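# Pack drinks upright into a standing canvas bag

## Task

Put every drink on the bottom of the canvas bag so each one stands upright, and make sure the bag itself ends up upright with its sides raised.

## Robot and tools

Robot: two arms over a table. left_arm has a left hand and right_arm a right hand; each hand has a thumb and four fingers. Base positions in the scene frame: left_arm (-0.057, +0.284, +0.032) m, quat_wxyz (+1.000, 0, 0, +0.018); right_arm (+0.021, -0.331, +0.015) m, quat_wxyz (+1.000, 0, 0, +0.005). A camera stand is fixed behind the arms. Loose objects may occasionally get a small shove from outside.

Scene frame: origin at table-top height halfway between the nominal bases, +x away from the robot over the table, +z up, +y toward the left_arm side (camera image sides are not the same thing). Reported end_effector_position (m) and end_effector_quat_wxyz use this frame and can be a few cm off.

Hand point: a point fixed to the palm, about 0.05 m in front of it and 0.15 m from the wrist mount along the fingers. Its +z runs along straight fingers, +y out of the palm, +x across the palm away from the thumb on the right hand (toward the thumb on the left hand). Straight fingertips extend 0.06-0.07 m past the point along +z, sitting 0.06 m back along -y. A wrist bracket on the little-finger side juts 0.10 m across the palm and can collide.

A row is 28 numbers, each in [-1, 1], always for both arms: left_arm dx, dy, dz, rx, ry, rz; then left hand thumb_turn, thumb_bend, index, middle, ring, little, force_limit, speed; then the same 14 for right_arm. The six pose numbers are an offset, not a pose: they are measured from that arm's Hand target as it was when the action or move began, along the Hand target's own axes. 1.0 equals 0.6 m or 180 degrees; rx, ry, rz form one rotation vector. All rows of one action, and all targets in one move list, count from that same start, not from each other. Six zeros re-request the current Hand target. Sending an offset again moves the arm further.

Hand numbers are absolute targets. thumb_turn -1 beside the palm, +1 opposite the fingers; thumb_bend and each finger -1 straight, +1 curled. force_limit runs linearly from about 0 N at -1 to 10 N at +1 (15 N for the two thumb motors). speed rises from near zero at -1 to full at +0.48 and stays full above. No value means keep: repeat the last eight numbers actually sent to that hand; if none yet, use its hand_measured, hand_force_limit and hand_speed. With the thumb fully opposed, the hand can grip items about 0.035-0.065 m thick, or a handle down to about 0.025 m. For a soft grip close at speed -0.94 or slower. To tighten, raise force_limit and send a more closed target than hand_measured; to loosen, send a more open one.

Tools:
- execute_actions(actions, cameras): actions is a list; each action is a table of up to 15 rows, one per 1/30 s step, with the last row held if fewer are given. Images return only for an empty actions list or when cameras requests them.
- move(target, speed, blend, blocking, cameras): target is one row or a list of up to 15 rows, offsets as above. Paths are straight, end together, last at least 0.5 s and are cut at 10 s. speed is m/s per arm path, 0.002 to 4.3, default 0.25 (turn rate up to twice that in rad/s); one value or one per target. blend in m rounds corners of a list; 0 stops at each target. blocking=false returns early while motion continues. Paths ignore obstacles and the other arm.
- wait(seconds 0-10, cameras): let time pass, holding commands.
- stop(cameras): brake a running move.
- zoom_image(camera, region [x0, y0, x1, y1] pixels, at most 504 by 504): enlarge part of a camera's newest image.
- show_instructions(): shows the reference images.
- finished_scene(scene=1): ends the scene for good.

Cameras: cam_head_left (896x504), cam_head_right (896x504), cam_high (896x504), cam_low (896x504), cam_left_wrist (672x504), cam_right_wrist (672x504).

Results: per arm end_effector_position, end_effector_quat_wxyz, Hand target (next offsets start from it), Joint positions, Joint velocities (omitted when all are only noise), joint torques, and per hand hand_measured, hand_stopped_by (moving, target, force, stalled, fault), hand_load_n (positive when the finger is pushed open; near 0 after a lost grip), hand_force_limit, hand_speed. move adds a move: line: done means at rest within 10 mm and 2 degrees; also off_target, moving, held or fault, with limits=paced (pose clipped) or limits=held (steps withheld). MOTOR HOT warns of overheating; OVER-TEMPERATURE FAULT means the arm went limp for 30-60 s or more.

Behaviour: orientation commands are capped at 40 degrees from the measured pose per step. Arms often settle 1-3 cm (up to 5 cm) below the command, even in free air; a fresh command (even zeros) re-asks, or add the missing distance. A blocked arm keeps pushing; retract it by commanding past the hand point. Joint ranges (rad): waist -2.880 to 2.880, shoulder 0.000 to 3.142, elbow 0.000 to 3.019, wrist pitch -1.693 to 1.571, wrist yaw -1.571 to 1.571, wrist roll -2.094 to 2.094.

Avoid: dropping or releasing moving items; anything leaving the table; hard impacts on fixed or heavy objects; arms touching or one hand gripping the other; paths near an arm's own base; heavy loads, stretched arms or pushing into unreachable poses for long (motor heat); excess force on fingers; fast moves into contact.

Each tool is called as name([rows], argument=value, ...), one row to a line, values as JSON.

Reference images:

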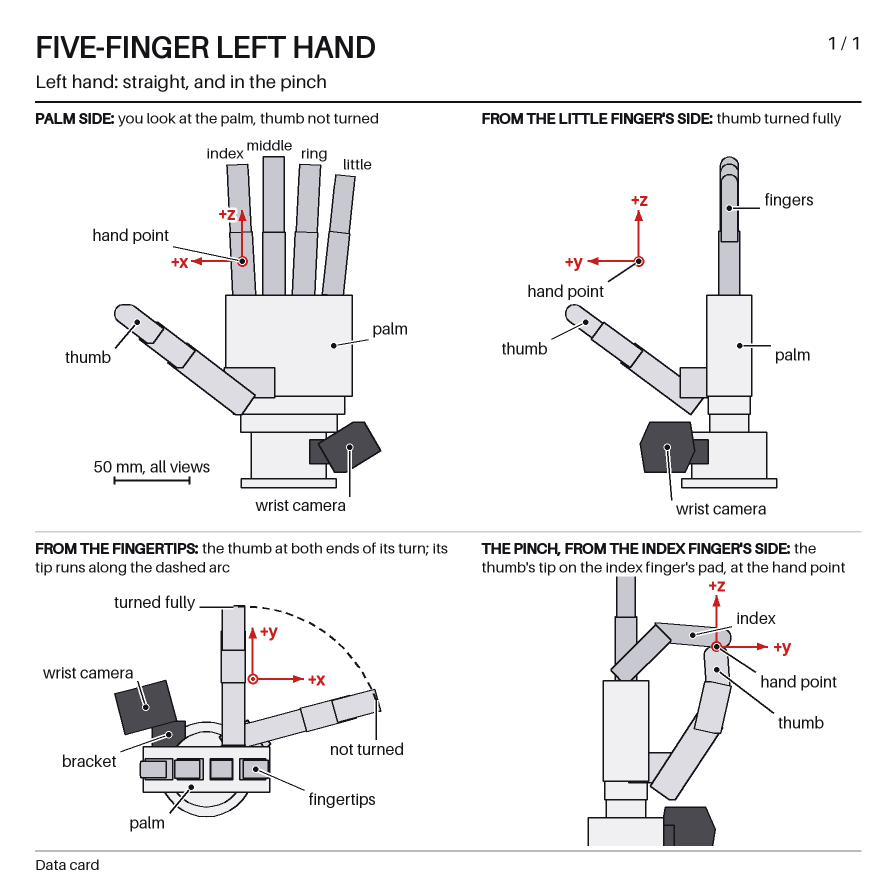

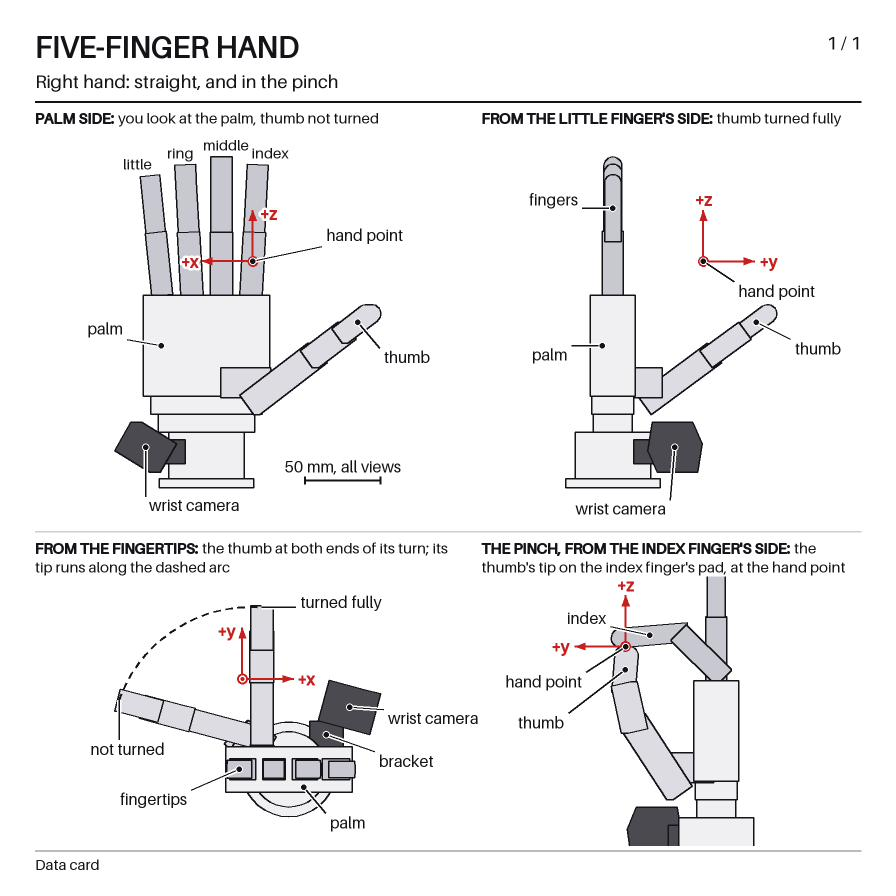

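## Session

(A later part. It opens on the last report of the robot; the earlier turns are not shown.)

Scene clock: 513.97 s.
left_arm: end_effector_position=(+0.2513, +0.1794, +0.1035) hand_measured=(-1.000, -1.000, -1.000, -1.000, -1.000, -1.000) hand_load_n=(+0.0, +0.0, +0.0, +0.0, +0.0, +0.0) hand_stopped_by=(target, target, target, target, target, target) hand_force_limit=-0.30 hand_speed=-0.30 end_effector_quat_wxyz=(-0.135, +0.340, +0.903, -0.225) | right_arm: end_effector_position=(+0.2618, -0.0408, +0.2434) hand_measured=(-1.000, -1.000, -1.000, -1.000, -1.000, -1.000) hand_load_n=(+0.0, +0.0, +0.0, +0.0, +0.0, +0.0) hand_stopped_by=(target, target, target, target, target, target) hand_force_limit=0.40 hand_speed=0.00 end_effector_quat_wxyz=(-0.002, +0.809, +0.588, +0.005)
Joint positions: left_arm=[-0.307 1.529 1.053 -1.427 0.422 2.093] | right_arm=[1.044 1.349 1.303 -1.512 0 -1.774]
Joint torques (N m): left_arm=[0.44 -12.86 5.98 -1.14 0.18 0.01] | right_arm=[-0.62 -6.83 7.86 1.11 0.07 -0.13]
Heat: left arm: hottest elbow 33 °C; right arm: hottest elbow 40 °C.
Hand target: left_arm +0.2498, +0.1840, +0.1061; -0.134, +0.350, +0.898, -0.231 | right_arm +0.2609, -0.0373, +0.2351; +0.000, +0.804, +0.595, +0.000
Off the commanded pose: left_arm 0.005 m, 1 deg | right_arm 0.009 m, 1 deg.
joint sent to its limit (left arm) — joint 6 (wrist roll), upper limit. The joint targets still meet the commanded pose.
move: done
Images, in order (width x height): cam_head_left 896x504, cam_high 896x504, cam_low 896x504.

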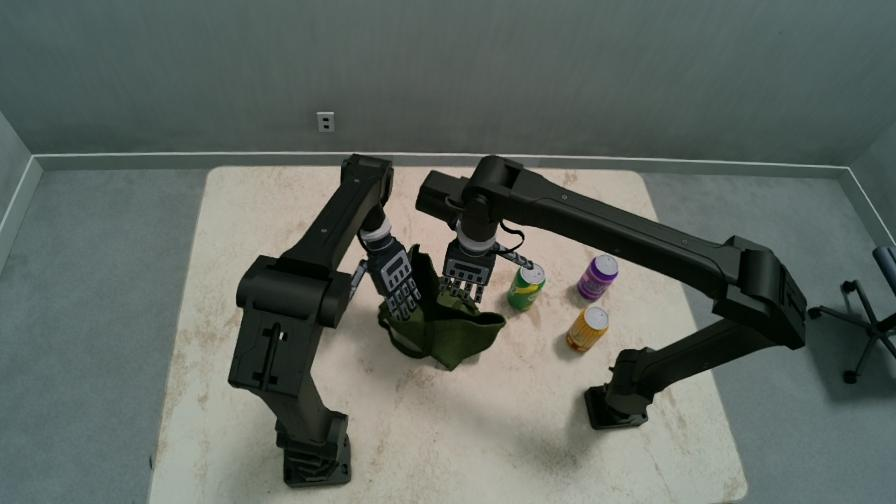

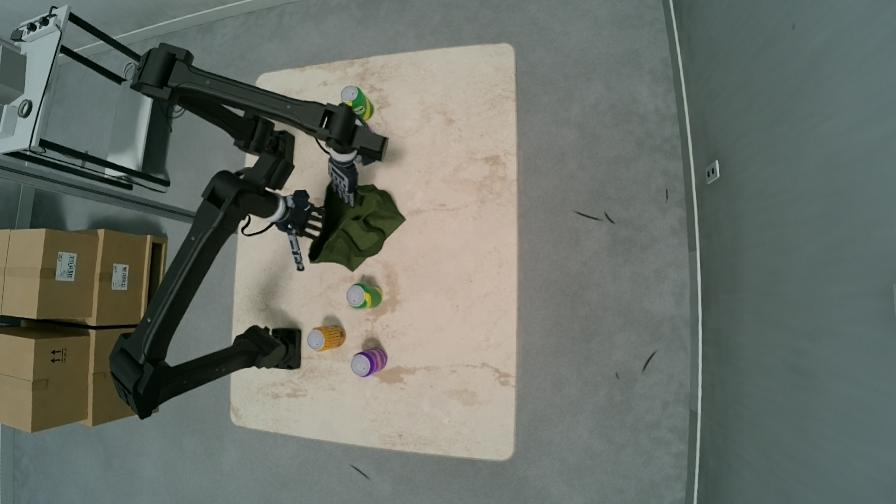

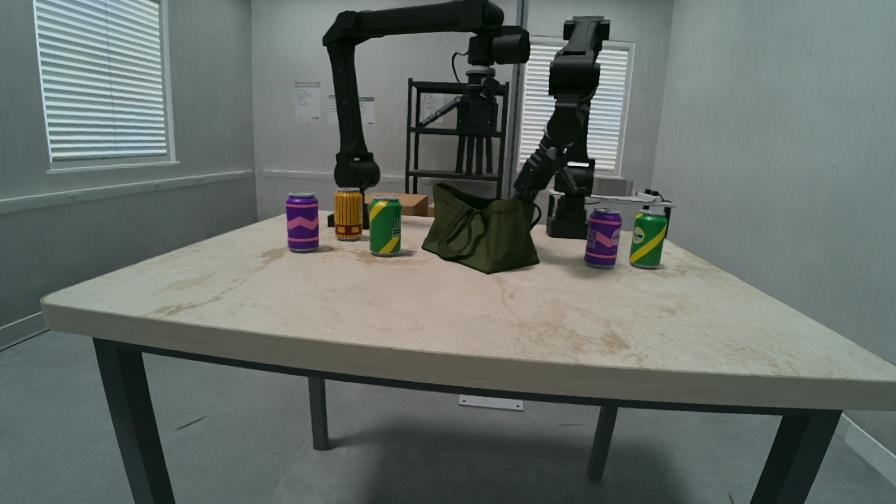

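move(target=[0,0,0,0,0,0,-1,-1,-1,-1,-1,-1,-0.3,-0.3, 0.0246,-0.0126,0.0718,0,0,0,-1,-1,-1,-1,-1,-1,0.4,0], speed=0.15, cameras=["cam_high","cam_head_left","cam_low"])

zoom_image(camera="cam_high", region=[290, 160, 430, 300])

zoom_image(camera="cam_head_left", region=[360, 220, 540, 380])

Scene clock: 516.93 s.
left_arm: end_effector_position=(+0.2513, +0.1794, +0.1035) hand_measured=(-1.000, -1.000, -1.000, -1.000, -1.000, -1.000) hand_load_n=(+0.0, +0.0, +0.0, +0.0, +0.0, +0.0) hand_stopped_by=(target, target, target, target, target, target) hand_force_limit=-0.30 hand_speed=-0.30 end_effector_quat_wxyz=(-0.135, +0.340, +0.903, -0.225) | right_arm: end_effector_position=(+0.2605, -0.0232, +0.1985) hand_measured=(-1.000, -1.000, -1.000, -1.000, -1.000, -1.000) hand_load_n=(+0.0, +0.0, +0.0, +0.0, +0.0, +0.0) hand_stopped_by=(target, target, target, target, target, target) hand_force_limit=0.40 hand_speed=0.00 end_effector_quat_wxyz=(-0.001, +0.804, +0.595, +0.003)
Joint positions: left_arm=[-0.307 1.529 1.053 -1.427 0.422 2.093] | right_arm=[1.069 1.401 1.235 -1.398 0 -1.768]
Joint torques (N m): left_arm=[0.5 -12.86 6.01 -1.13 0.18 0.01] | right_arm=[-0.56 -8.18 7.87 1.03 0.08 0.03]
Heat: left arm: hottest elbow 33 °C; right arm: hottest elbow 40 °C.
Hand target: left_arm +0.2498, +0.1840, +0.1061; -0.134, +0.350, +0.898, -0.231 | right_arm +0.2579, -0.0209, +0.1921; +0.000, +0.804, +0.595, +0.000
Off the commanded pose: left_arm 0.005 m, 1 deg | right_arm 0.007 m, 0 deg.
joint sent to its limit (left arm) — joint 6 (wrist roll), upper limit. The joint targets still meet the commanded pose.
move: done
Images, in order (width x height): cam_head_left 896x504, cam_high 896x504, cam_low 896x504.

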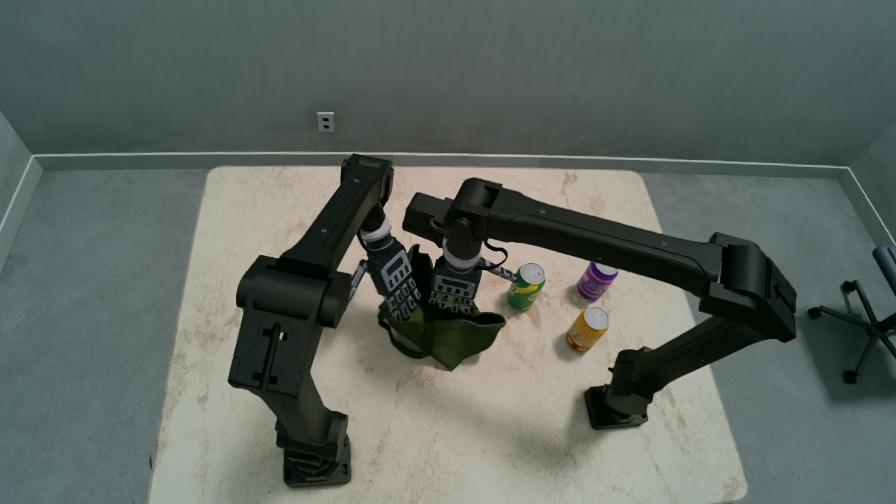

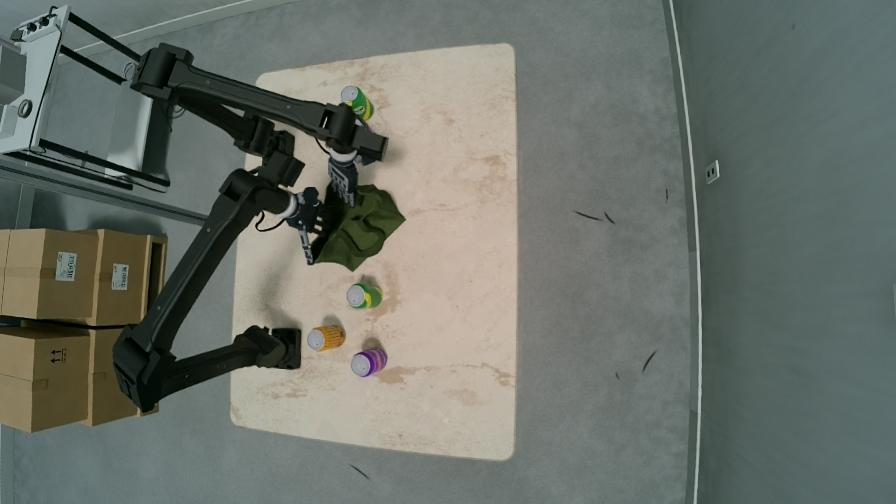

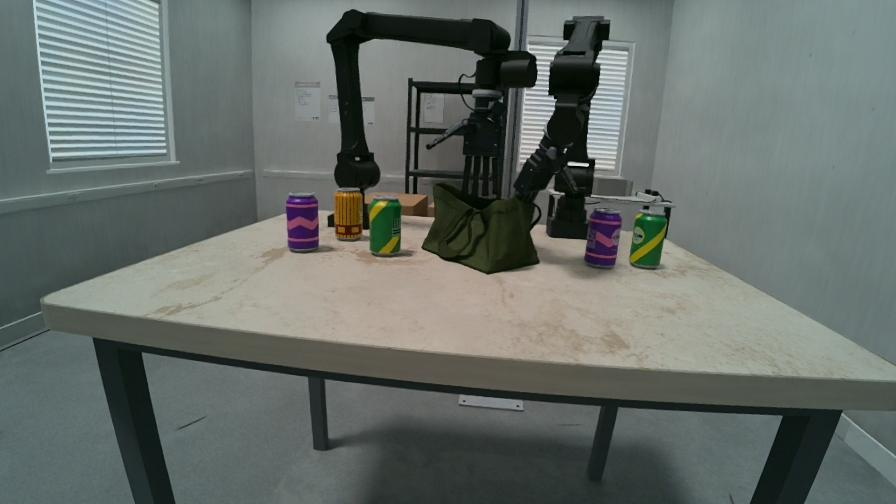

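Scaled by 3.600 from the camera's 896x504 image, which has a finer 1280x720 frame.

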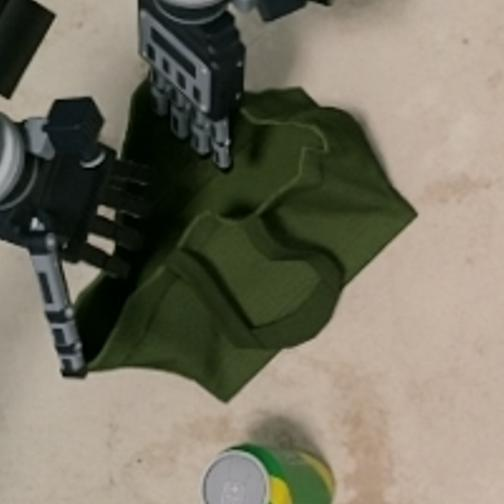

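Scaled by 2.800 from the camera's 896x504 image, which has a finer 1280x720 frame.

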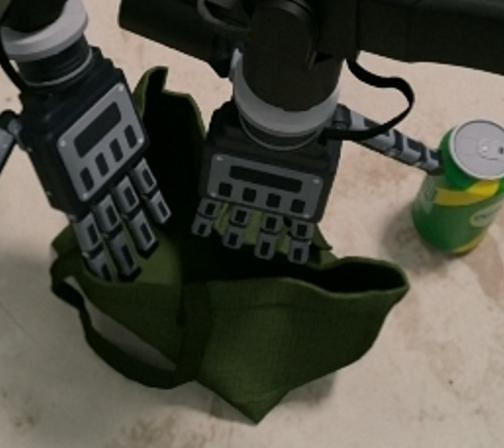

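move(target=[0,0,0,0,0,0,-1,-1,-1,-1,-1,-1,-0.3,-0.3, 0,0,0.125,0,0,0,-1,-1,-1,-1,-1,-1,0.4,0], speed=0.15, cameras=["cam_high","cam_head_left","cam_low"])

zoom_image(camera="cam_high", region=[290, 160, 430, 300])

zoom_image(camera="cam_head_left", region=[360, 220, 540, 380])

zoom_image(camera="cam_low", region=[390, 130, 570, 290])

Scene clock: 519.43 s.
left_arm: end_effector_position=(+0.2513, +0.1794, +0.1035) hand_measured=(-1.000, -1.000, -1.000, -1.000, -1.000, -1.000) hand_load_n=(+0.0, +0.0, +0.0, +0.0, +0.0, +0.0) hand_stopped_by=(target, target, target, target, target, target) hand_force_limit=-0.30 hand_speed=-0.30 end_effector_quat_wxyz=(-0.135, +0.340, +0.903, -0.225) | right_arm: end_effector_position=(+0.2611, -0.0222, +0.1234) hand_measured=(-1.000, -1.000, -1.000, -1.000, -1.000, -1.000) hand_load_n=(+0.0, +0.0, +0.0, +0.0, +0.0, +0.0) hand_stopped_by=(target, target, target, target, target, target) hand_force_limit=0.40 hand_speed=0.00 end_effector_quat_wxyz=(-0.001, +0.804, +0.595, +0.003)
Joint positions: left_arm=[-0.307 1.529 1.053 -1.427 0.422 2.093] | right_arm=[1.069 1.457 1.089 -1.196 0 -1.767]
Joint torques (N m): left_arm=[0.56 -12.86 5.98 -1.13 0.18 0.01] | right_arm=[-0.5 -8 7.46 1.16 0.08 0.04]
Heat: left arm: hottest elbow 33 °C; right arm: hottest elbow 39 °C.
Hand target: left_arm +0.2498, +0.1840, +0.1061; -0.134, +0.350, +0.898, -0.231 | right_arm +0.2579, -0.0209, +0.1171; +0.000, +0.804, +0.595, +0.000
Off the commanded pose: left_arm 0.005 m, 1 deg | right_arm 0.007 m, 0 deg.
joint sent to its limit (left arm) — joint 6 (wrist roll), upper limit. The joint targets still meet the commanded pose.
move: done
Images, in order (width x height): cam_head_left 896x504, cam_high 896x504, cam_low 896x504.

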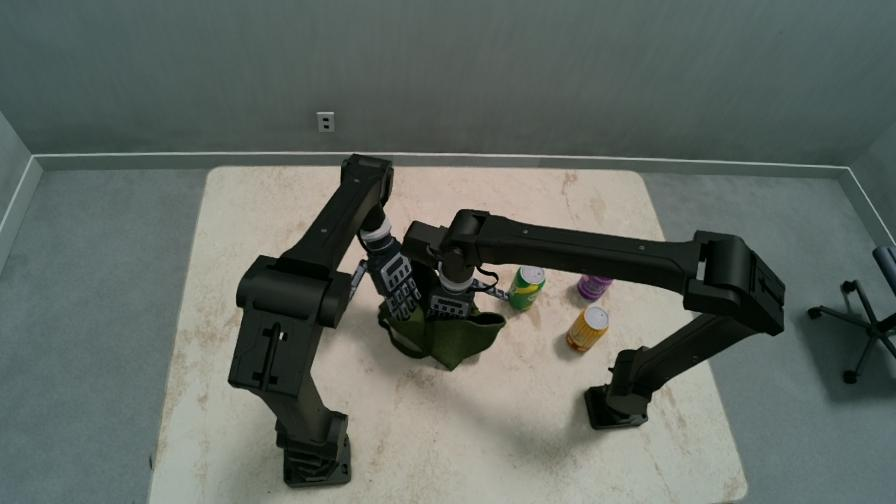

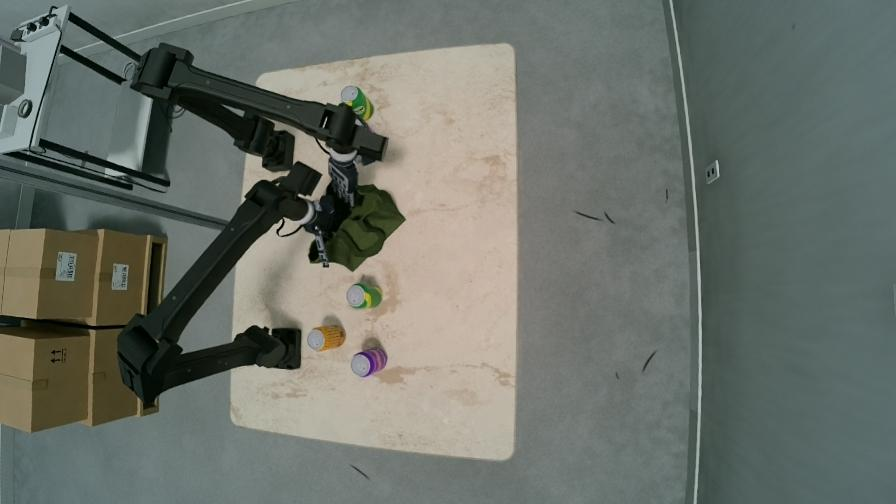

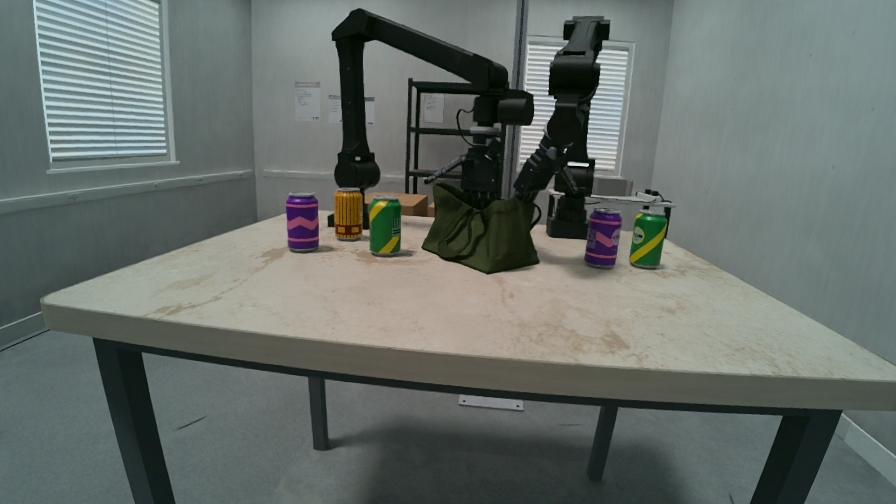

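Scaled by 3.600 from the camera's 896x504 image, which has a finer 1280x720 frame.

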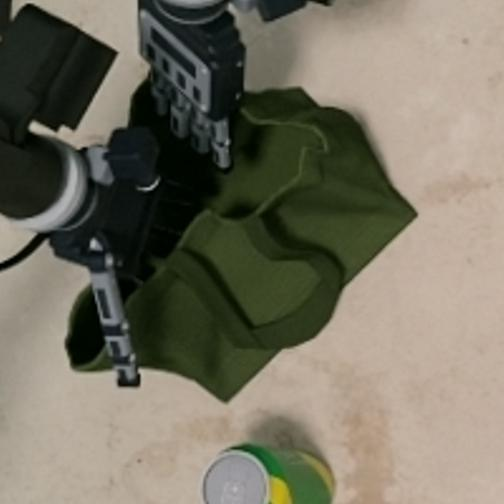

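Scaled by 2.800 from the camera's 896x504 image, which has a finer 1280x720 frame.

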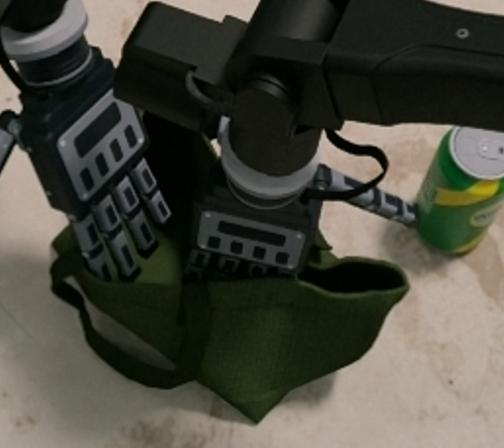

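Scaled by 2.800 from the camera's 896x504 image, which has a finer 1280x720 frame.

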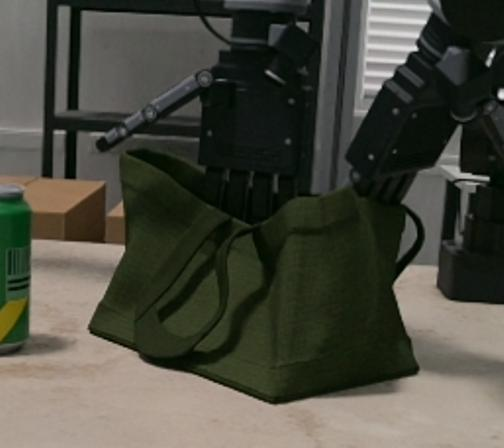

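move(target=[0,0,0,0,0,0,-1,-1,-1,-1,-1,-1,-0.3,-0.3, -0.0949,0.0709,0,0,0,0.169,-1,-1,-1,-1,-1,-1,0.4,0], speed=0.12, cameras=["cam_high","cam_head_left","cam_low"])

zoom_image(camera="cam_high", region=[290, 160, 430, 300])

zoom_image(camera="cam_head_left", region=[360, 220, 540, 380])

zoom_image(camera="cam_low", region=[390, 130, 570, 290])

Scene clock: 523.47 s.
left_arm: end_effector_position=(+0.2515, +0.1794, +0.1035) hand_measured=(-1.000, -1.000, -1.000, -1.000, -1.000, -1.000) hand_load_n=(+0.0, +0.0, +0.0, +0.0, +0.0, +0.0) hand_stopped_by=(target, target, target, target, target, target) hand_force_limit=-0.30 hand_speed=-0.30 end_effector_quat_wxyz=(-0.135, +0.341, +0.903, -0.225) | right_arm: end_effector_position=(+0.2793, -0.0763, +0.1204) hand_measured=(-1.000, -1.000, -1.000, -1.000, -1.000, -1.000) hand_load_n=(+0.0, +0.0, +0.0, +0.0, +0.0, +0.0) hand_stopped_by=(target, target, target, target, target, target) hand_force_limit=0.40 hand_speed=0.00 end_effector_quat_wxyz=(-0.008, +0.925, +0.380, +0.000)
Joint positions: left_arm=[-0.307 1.529 1.053 -1.427 0.422 2.096] | right_arm=[0.916 1.443 1.067 -1.187 -0.013 -1.425]
Joint torques (N m): left_arm=[0.5 -12.92 6 -1.11 0.18 -0.01] | right_arm=[-2.61 -9 6.67 0.77 0.51 0.12]
Heat: left arm: hottest elbow 33 °C; right arm: hottest elbow 39 °C.
Hand target: left_arm +0.2499, +0.1840, +0.1061; -0.134, +0.350, +0.898, -0.231 | right_arm +0.2820, -0.0878, +0.1170; +0.000, +0.932, +0.363, +0.000
Off the commanded pose: left_arm 0.006 m, 1 deg | right_arm 0.012 m, 2 deg.
joint sent to its limit (left arm) — joint 6 (wrist roll), upper limit. The joint targets still meet the commanded pose.
move: off_target (right_arm)
Images, in order (width x height): cam_head_left 896x504, cam_high 896x504, cam_low 896x504.

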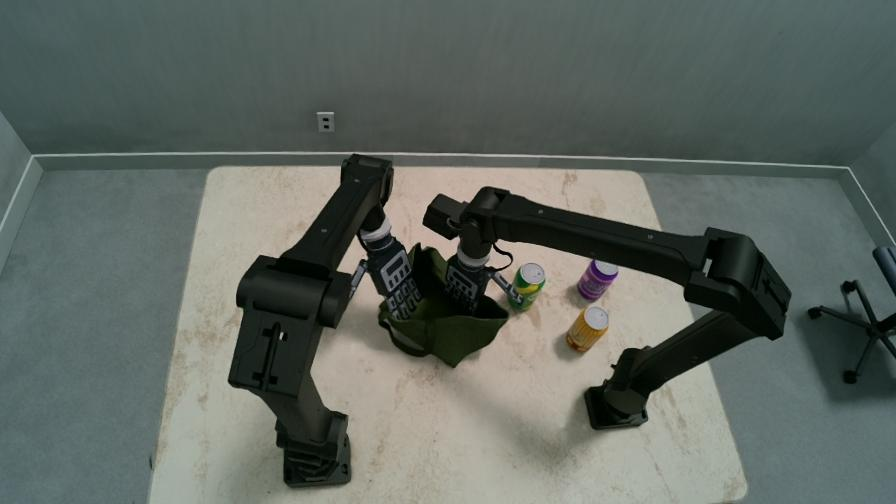

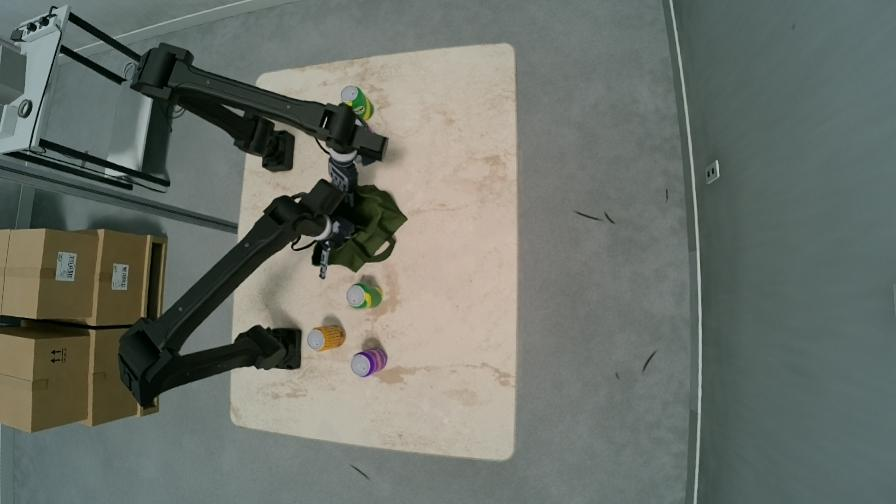

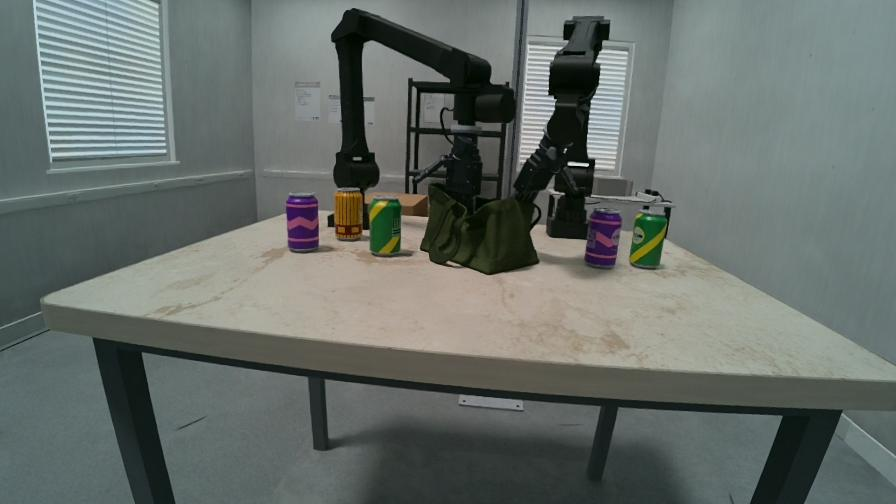

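Scaled by 3.600 from the camera's 896x504 image, which has a finer 1280x720 frame.

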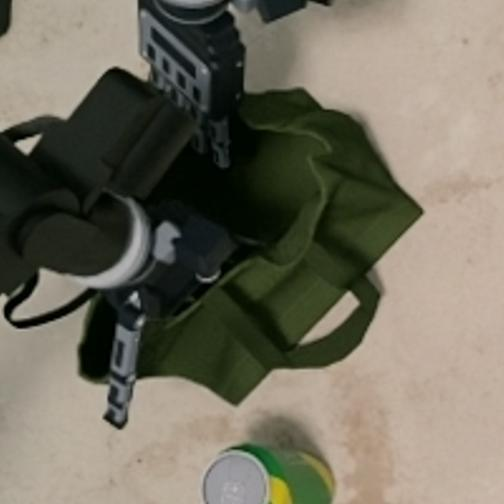

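Scaled by 2.800 from the camera's 896x504 image, which has a finer 1280x720 frame.

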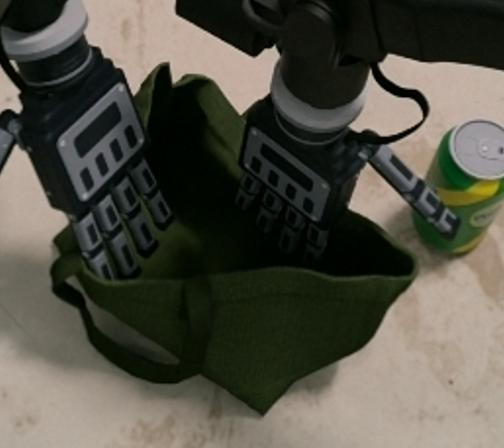

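Scaled by 2.800 from the camera's 896x504 image, which has a finer 1280x720 frame.

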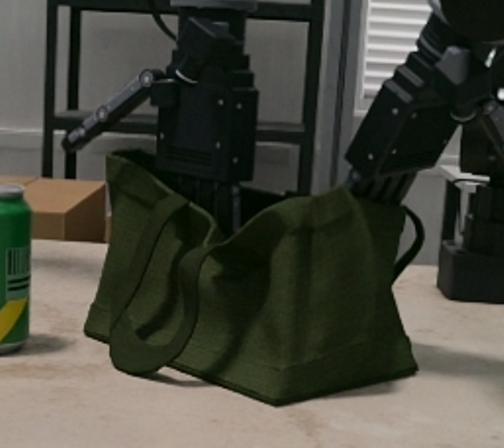

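move([
  [0,0,0,0,0,0,-1,-1,-1,-1,-1,-1,-0.3,-0.3, 0,0,-0.12,0,0,0,-1,-1,-1,-1,-1,-1,0.4,0],
  [0,0,0,0,0,0,-1,-1,-1,-1,-1,-1,-0.3,-0.3, 0,0,-0.04,0,0,0,-1,-1,-1,-1,-1,-1,0.4,0],
], speed=0.15, cameras=["cam_high","cam_head_left","cam_low"])

zoom_image(camera="cam_head_left", region=[360, 220, 540, 380])

zoom_image(camera="cam_low", region=[390, 130, 570, 290])

Scene clock: 526.33 s.
left_arm: end_effector_position=(+0.2515, +0.1796, +0.1035) hand_measured=(-1.000, -1.000, -1.000, -1.000, -1.000, -1.000) hand_load_n=(-0.5, +0.0, +0.0, +0.0, +0.0, +0.0) hand_stopped_by=(target, target, target, target, target, target) hand_force_limit=-0.30 hand_speed=-0.30 end_effector_quat_wxyz=(-0.135, +0.341, +0.903, -0.225) | right_arm: end_effector_position=(+0.2797, -0.0844, +0.1489) hand_measured=(-1.000, -1.000, -1.000, -1.000, -1.000, -1.000) hand_load_n=(+0.0, +0.0, +0.0, +0.0, +0.0, +0.0) hand_stopped_by=(target, target, target, target, target, target) hand_force_limit=0.40 hand_speed=0.00 end_effector_quat_wxyz=(-0.004, +0.928, +0.372, +0.004)
Joint positions: left_arm=[-0.306 1.529 1.053 -1.427 0.422 2.096] | right_arm=[0.905 1.402 1.103 -1.262 -0.004 -1.418]
Joint torques (N m): left_arm=[0.5 -12.92 6 -1.14 0.19 -0.01] | right_arm=[-1.85 -7.12 7.46 1.14 0.19 0.04]
Heat: left arm: hottest elbow 33 °C; right arm: hottest elbow 39 °C.
Hand target: left_arm +0.2499, +0.1841, +0.1061; -0.134, +0.350, +0.898, -0.231 | right_arm +0.2819, -0.0879, +0.1409; +0.000, +0.932, +0.363, +0.000
Off the commanded pose: left_arm 0.005 m, 1 deg | right_arm 0.009 m, 1 deg.
joint sent to its limit (left arm) — joint 6 (wrist roll), upper limit. The joint targets still meet the commanded pose.
move: done
Images, in order (width x height): cam_head_left 896x504, cam_high 896x504, cam_low 896x504.

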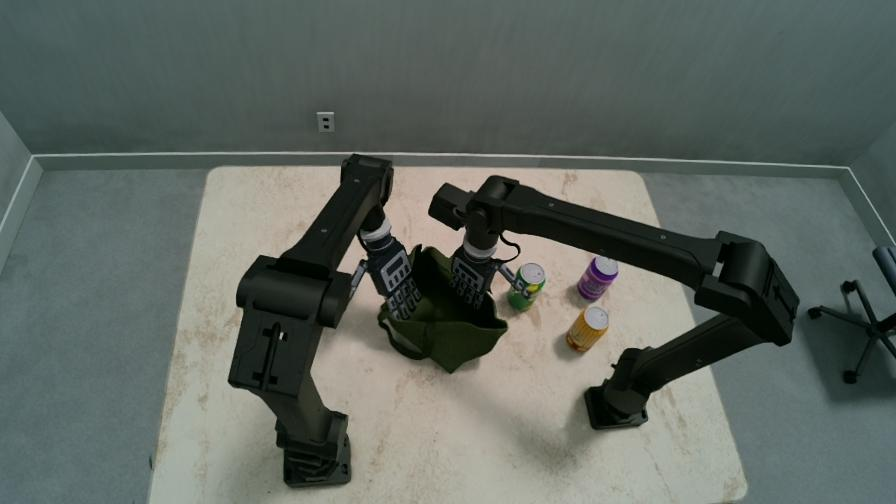

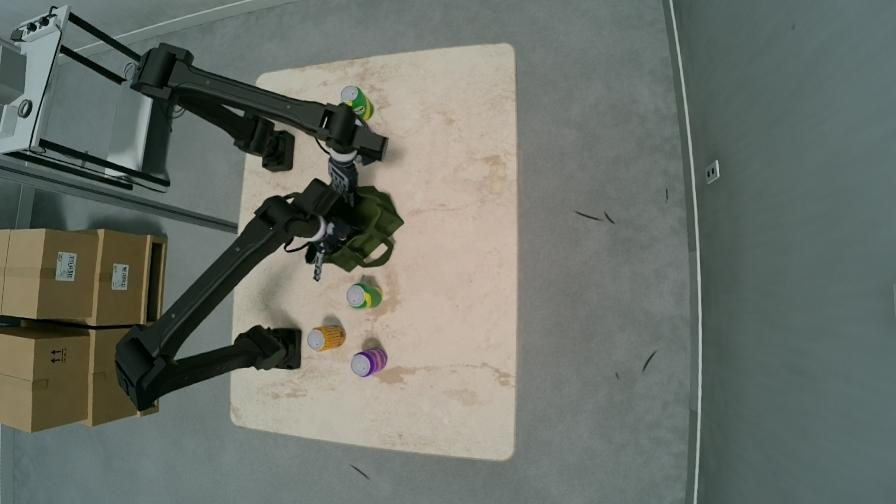

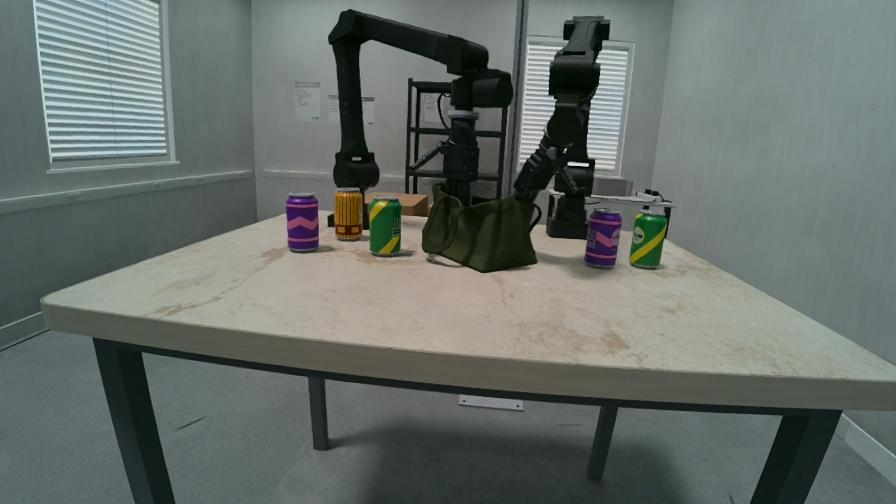

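Scaled by 2.800 from the camera's 896x504 image, which has a finer 1280x720 frame.

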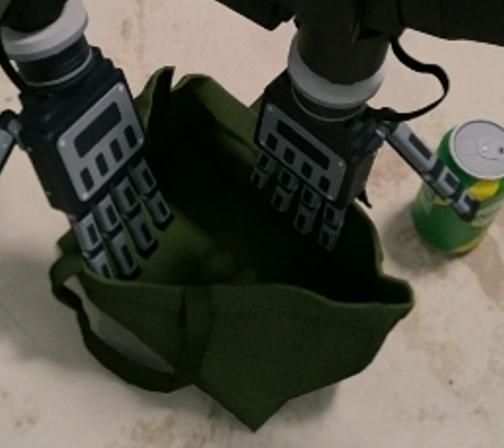

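Scaled by 2.800 from the camera's 896x504 image, which has a finer 1280x720 frame.

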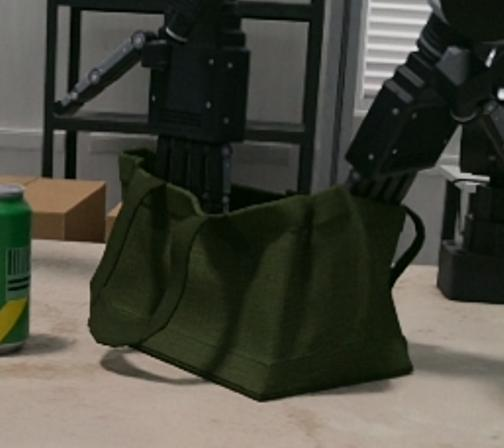

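move([
  [0,0,0,0,0,0,-1,-1,-1,-1,-1,-1,-0.3,-0.3, 0,-0.04,0.02,0,0,0,-1,-1,-1,-1,-1,-1,0.4,0],
  [0,0,0,0,0,0,-1,-1,-1,-1,-1,-1,-0.3,-0.3, 0,-0.03,-0.22,0,0,0,-1,-1,-1,-1,-1,-1,0.4,0],
], speed=0.18, cameras=["cam_high","cam_head_left","cam_low"])

zoom_image(camera="cam_high", region=[290, 160, 430, 300])

zoom_image(camera="cam_head_left", region=[360, 220, 540, 380])

zoom_image(camera="cam_low", region=[390, 130, 570, 290])

Scene clock: 529.43 s.
left_arm: end_effector_position=(+0.2515, +0.1796, +0.1035) hand_measured=(-1.000, -1.000, -1.000, -1.000, -1.000, -1.000) hand_load_n=(+0.0, +0.0, +0.0, +0.0, +0.0, +0.0) hand_stopped_by=(target, target, target, target, target, target) hand_force_limit=-0.30 hand_speed=-0.30 end_effector_quat_wxyz=(-0.135, +0.341, +0.903, -0.225) | right_arm: end_effector_position=(+0.2590, -0.0836, +0.2530) hand_measured=(-1.000, -1.000, -1.000, -1.000, -1.000, -1.000) hand_load_n=(+0.0, +0.0, +0.0, +0.0, +0.0, +0.0) hand_stopped_by=(target, target, target, target, target, target) hand_force_limit=0.40 hand_speed=0.00 end_effector_quat_wxyz=(+0.012, +0.931, +0.365, -0.020)
Joint positions: left_arm=[-0.306 1.529 1.053 -1.427 0.422 2.096] | right_arm=[0.949 1.37 1.341 -1.588 -0.002 -1.36]
Joint torques (N m): left_arm=[0.5 -12.86 6 -1.13 0.19 -0.01] | right_arm=[-1.73 -8 13.15 -0.06 0.14 -0.08]
Heat: left arm: hottest elbow 33 °C; right arm: hottest elbow 39 °C.
Hand target: left_arm +0.2499, +0.1841, +0.1061; -0.134, +0.350, +0.898, -0.231 | right_arm +0.2698, -0.0746, +0.2731; +0.000, +0.932, +0.363, +0.000
Off the commanded pose: left_arm 0.005 m, 1 deg | right_arm 0.024 m, 3 deg.
joint sent to its limit (left arm) — joint 6 (wrist roll), upper limit. The joint targets still meet the commanded pose.
move: off_target (right_arm)
Images, in order (width x height): cam_head_left 896x504, cam_high 896x504, cam_low 896x504.

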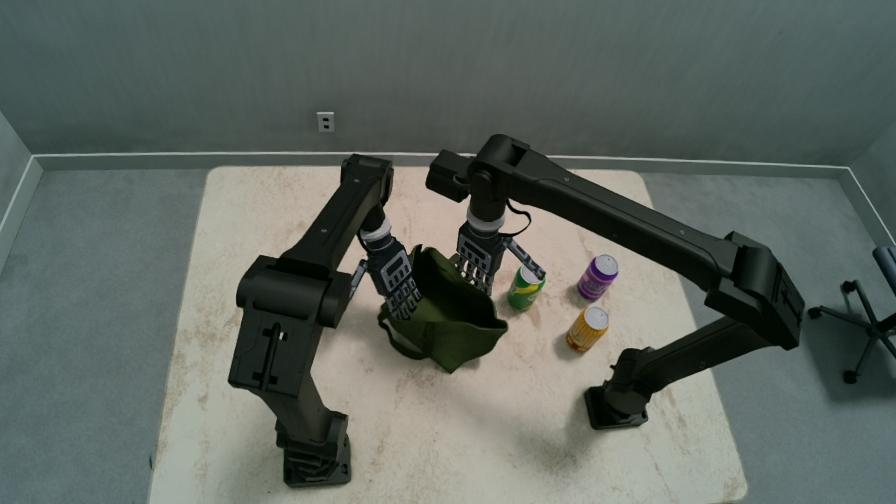

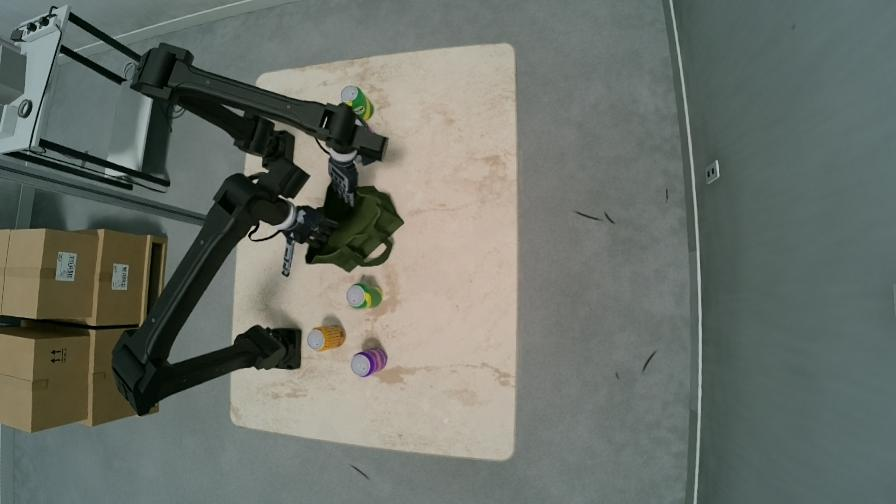

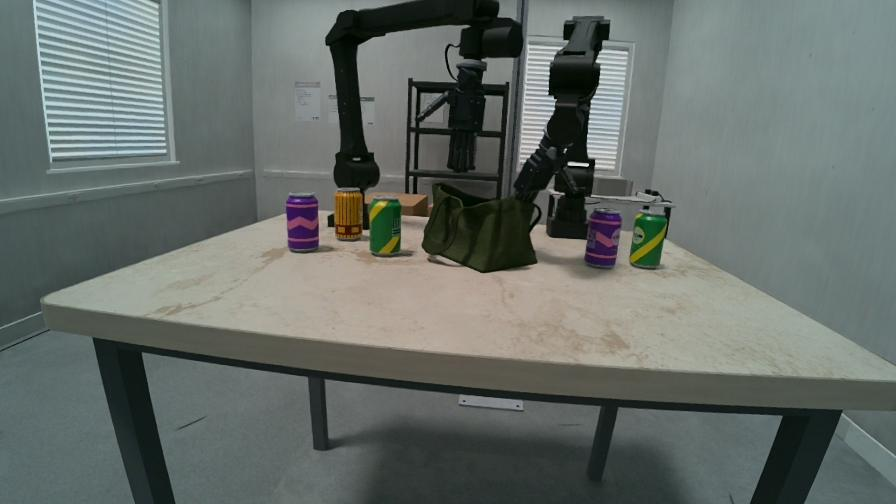

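Scaled by 3.600 from the camera's 896x504 image, which has a finer 1280x720 frame.

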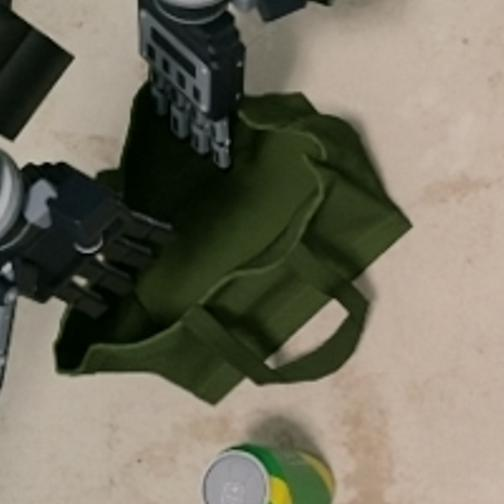

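Scaled by 2.800 from the camera's 896x504 image, which has a finer 1280x720 frame.

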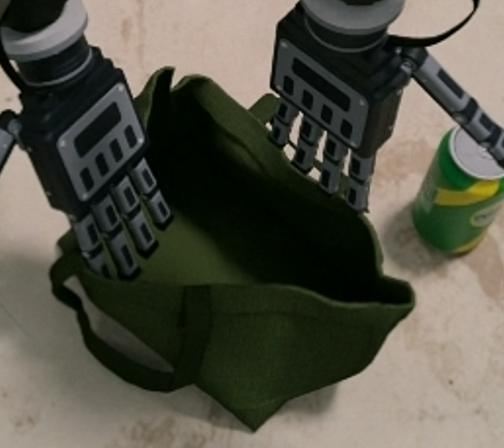

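Scaled by 2.800 from the camera's 896x504 image, which has a finer 1280x720 frame.

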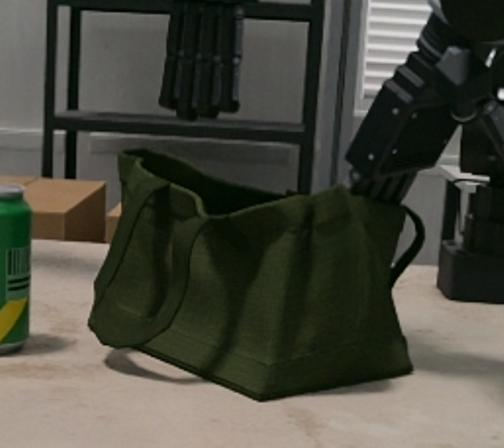

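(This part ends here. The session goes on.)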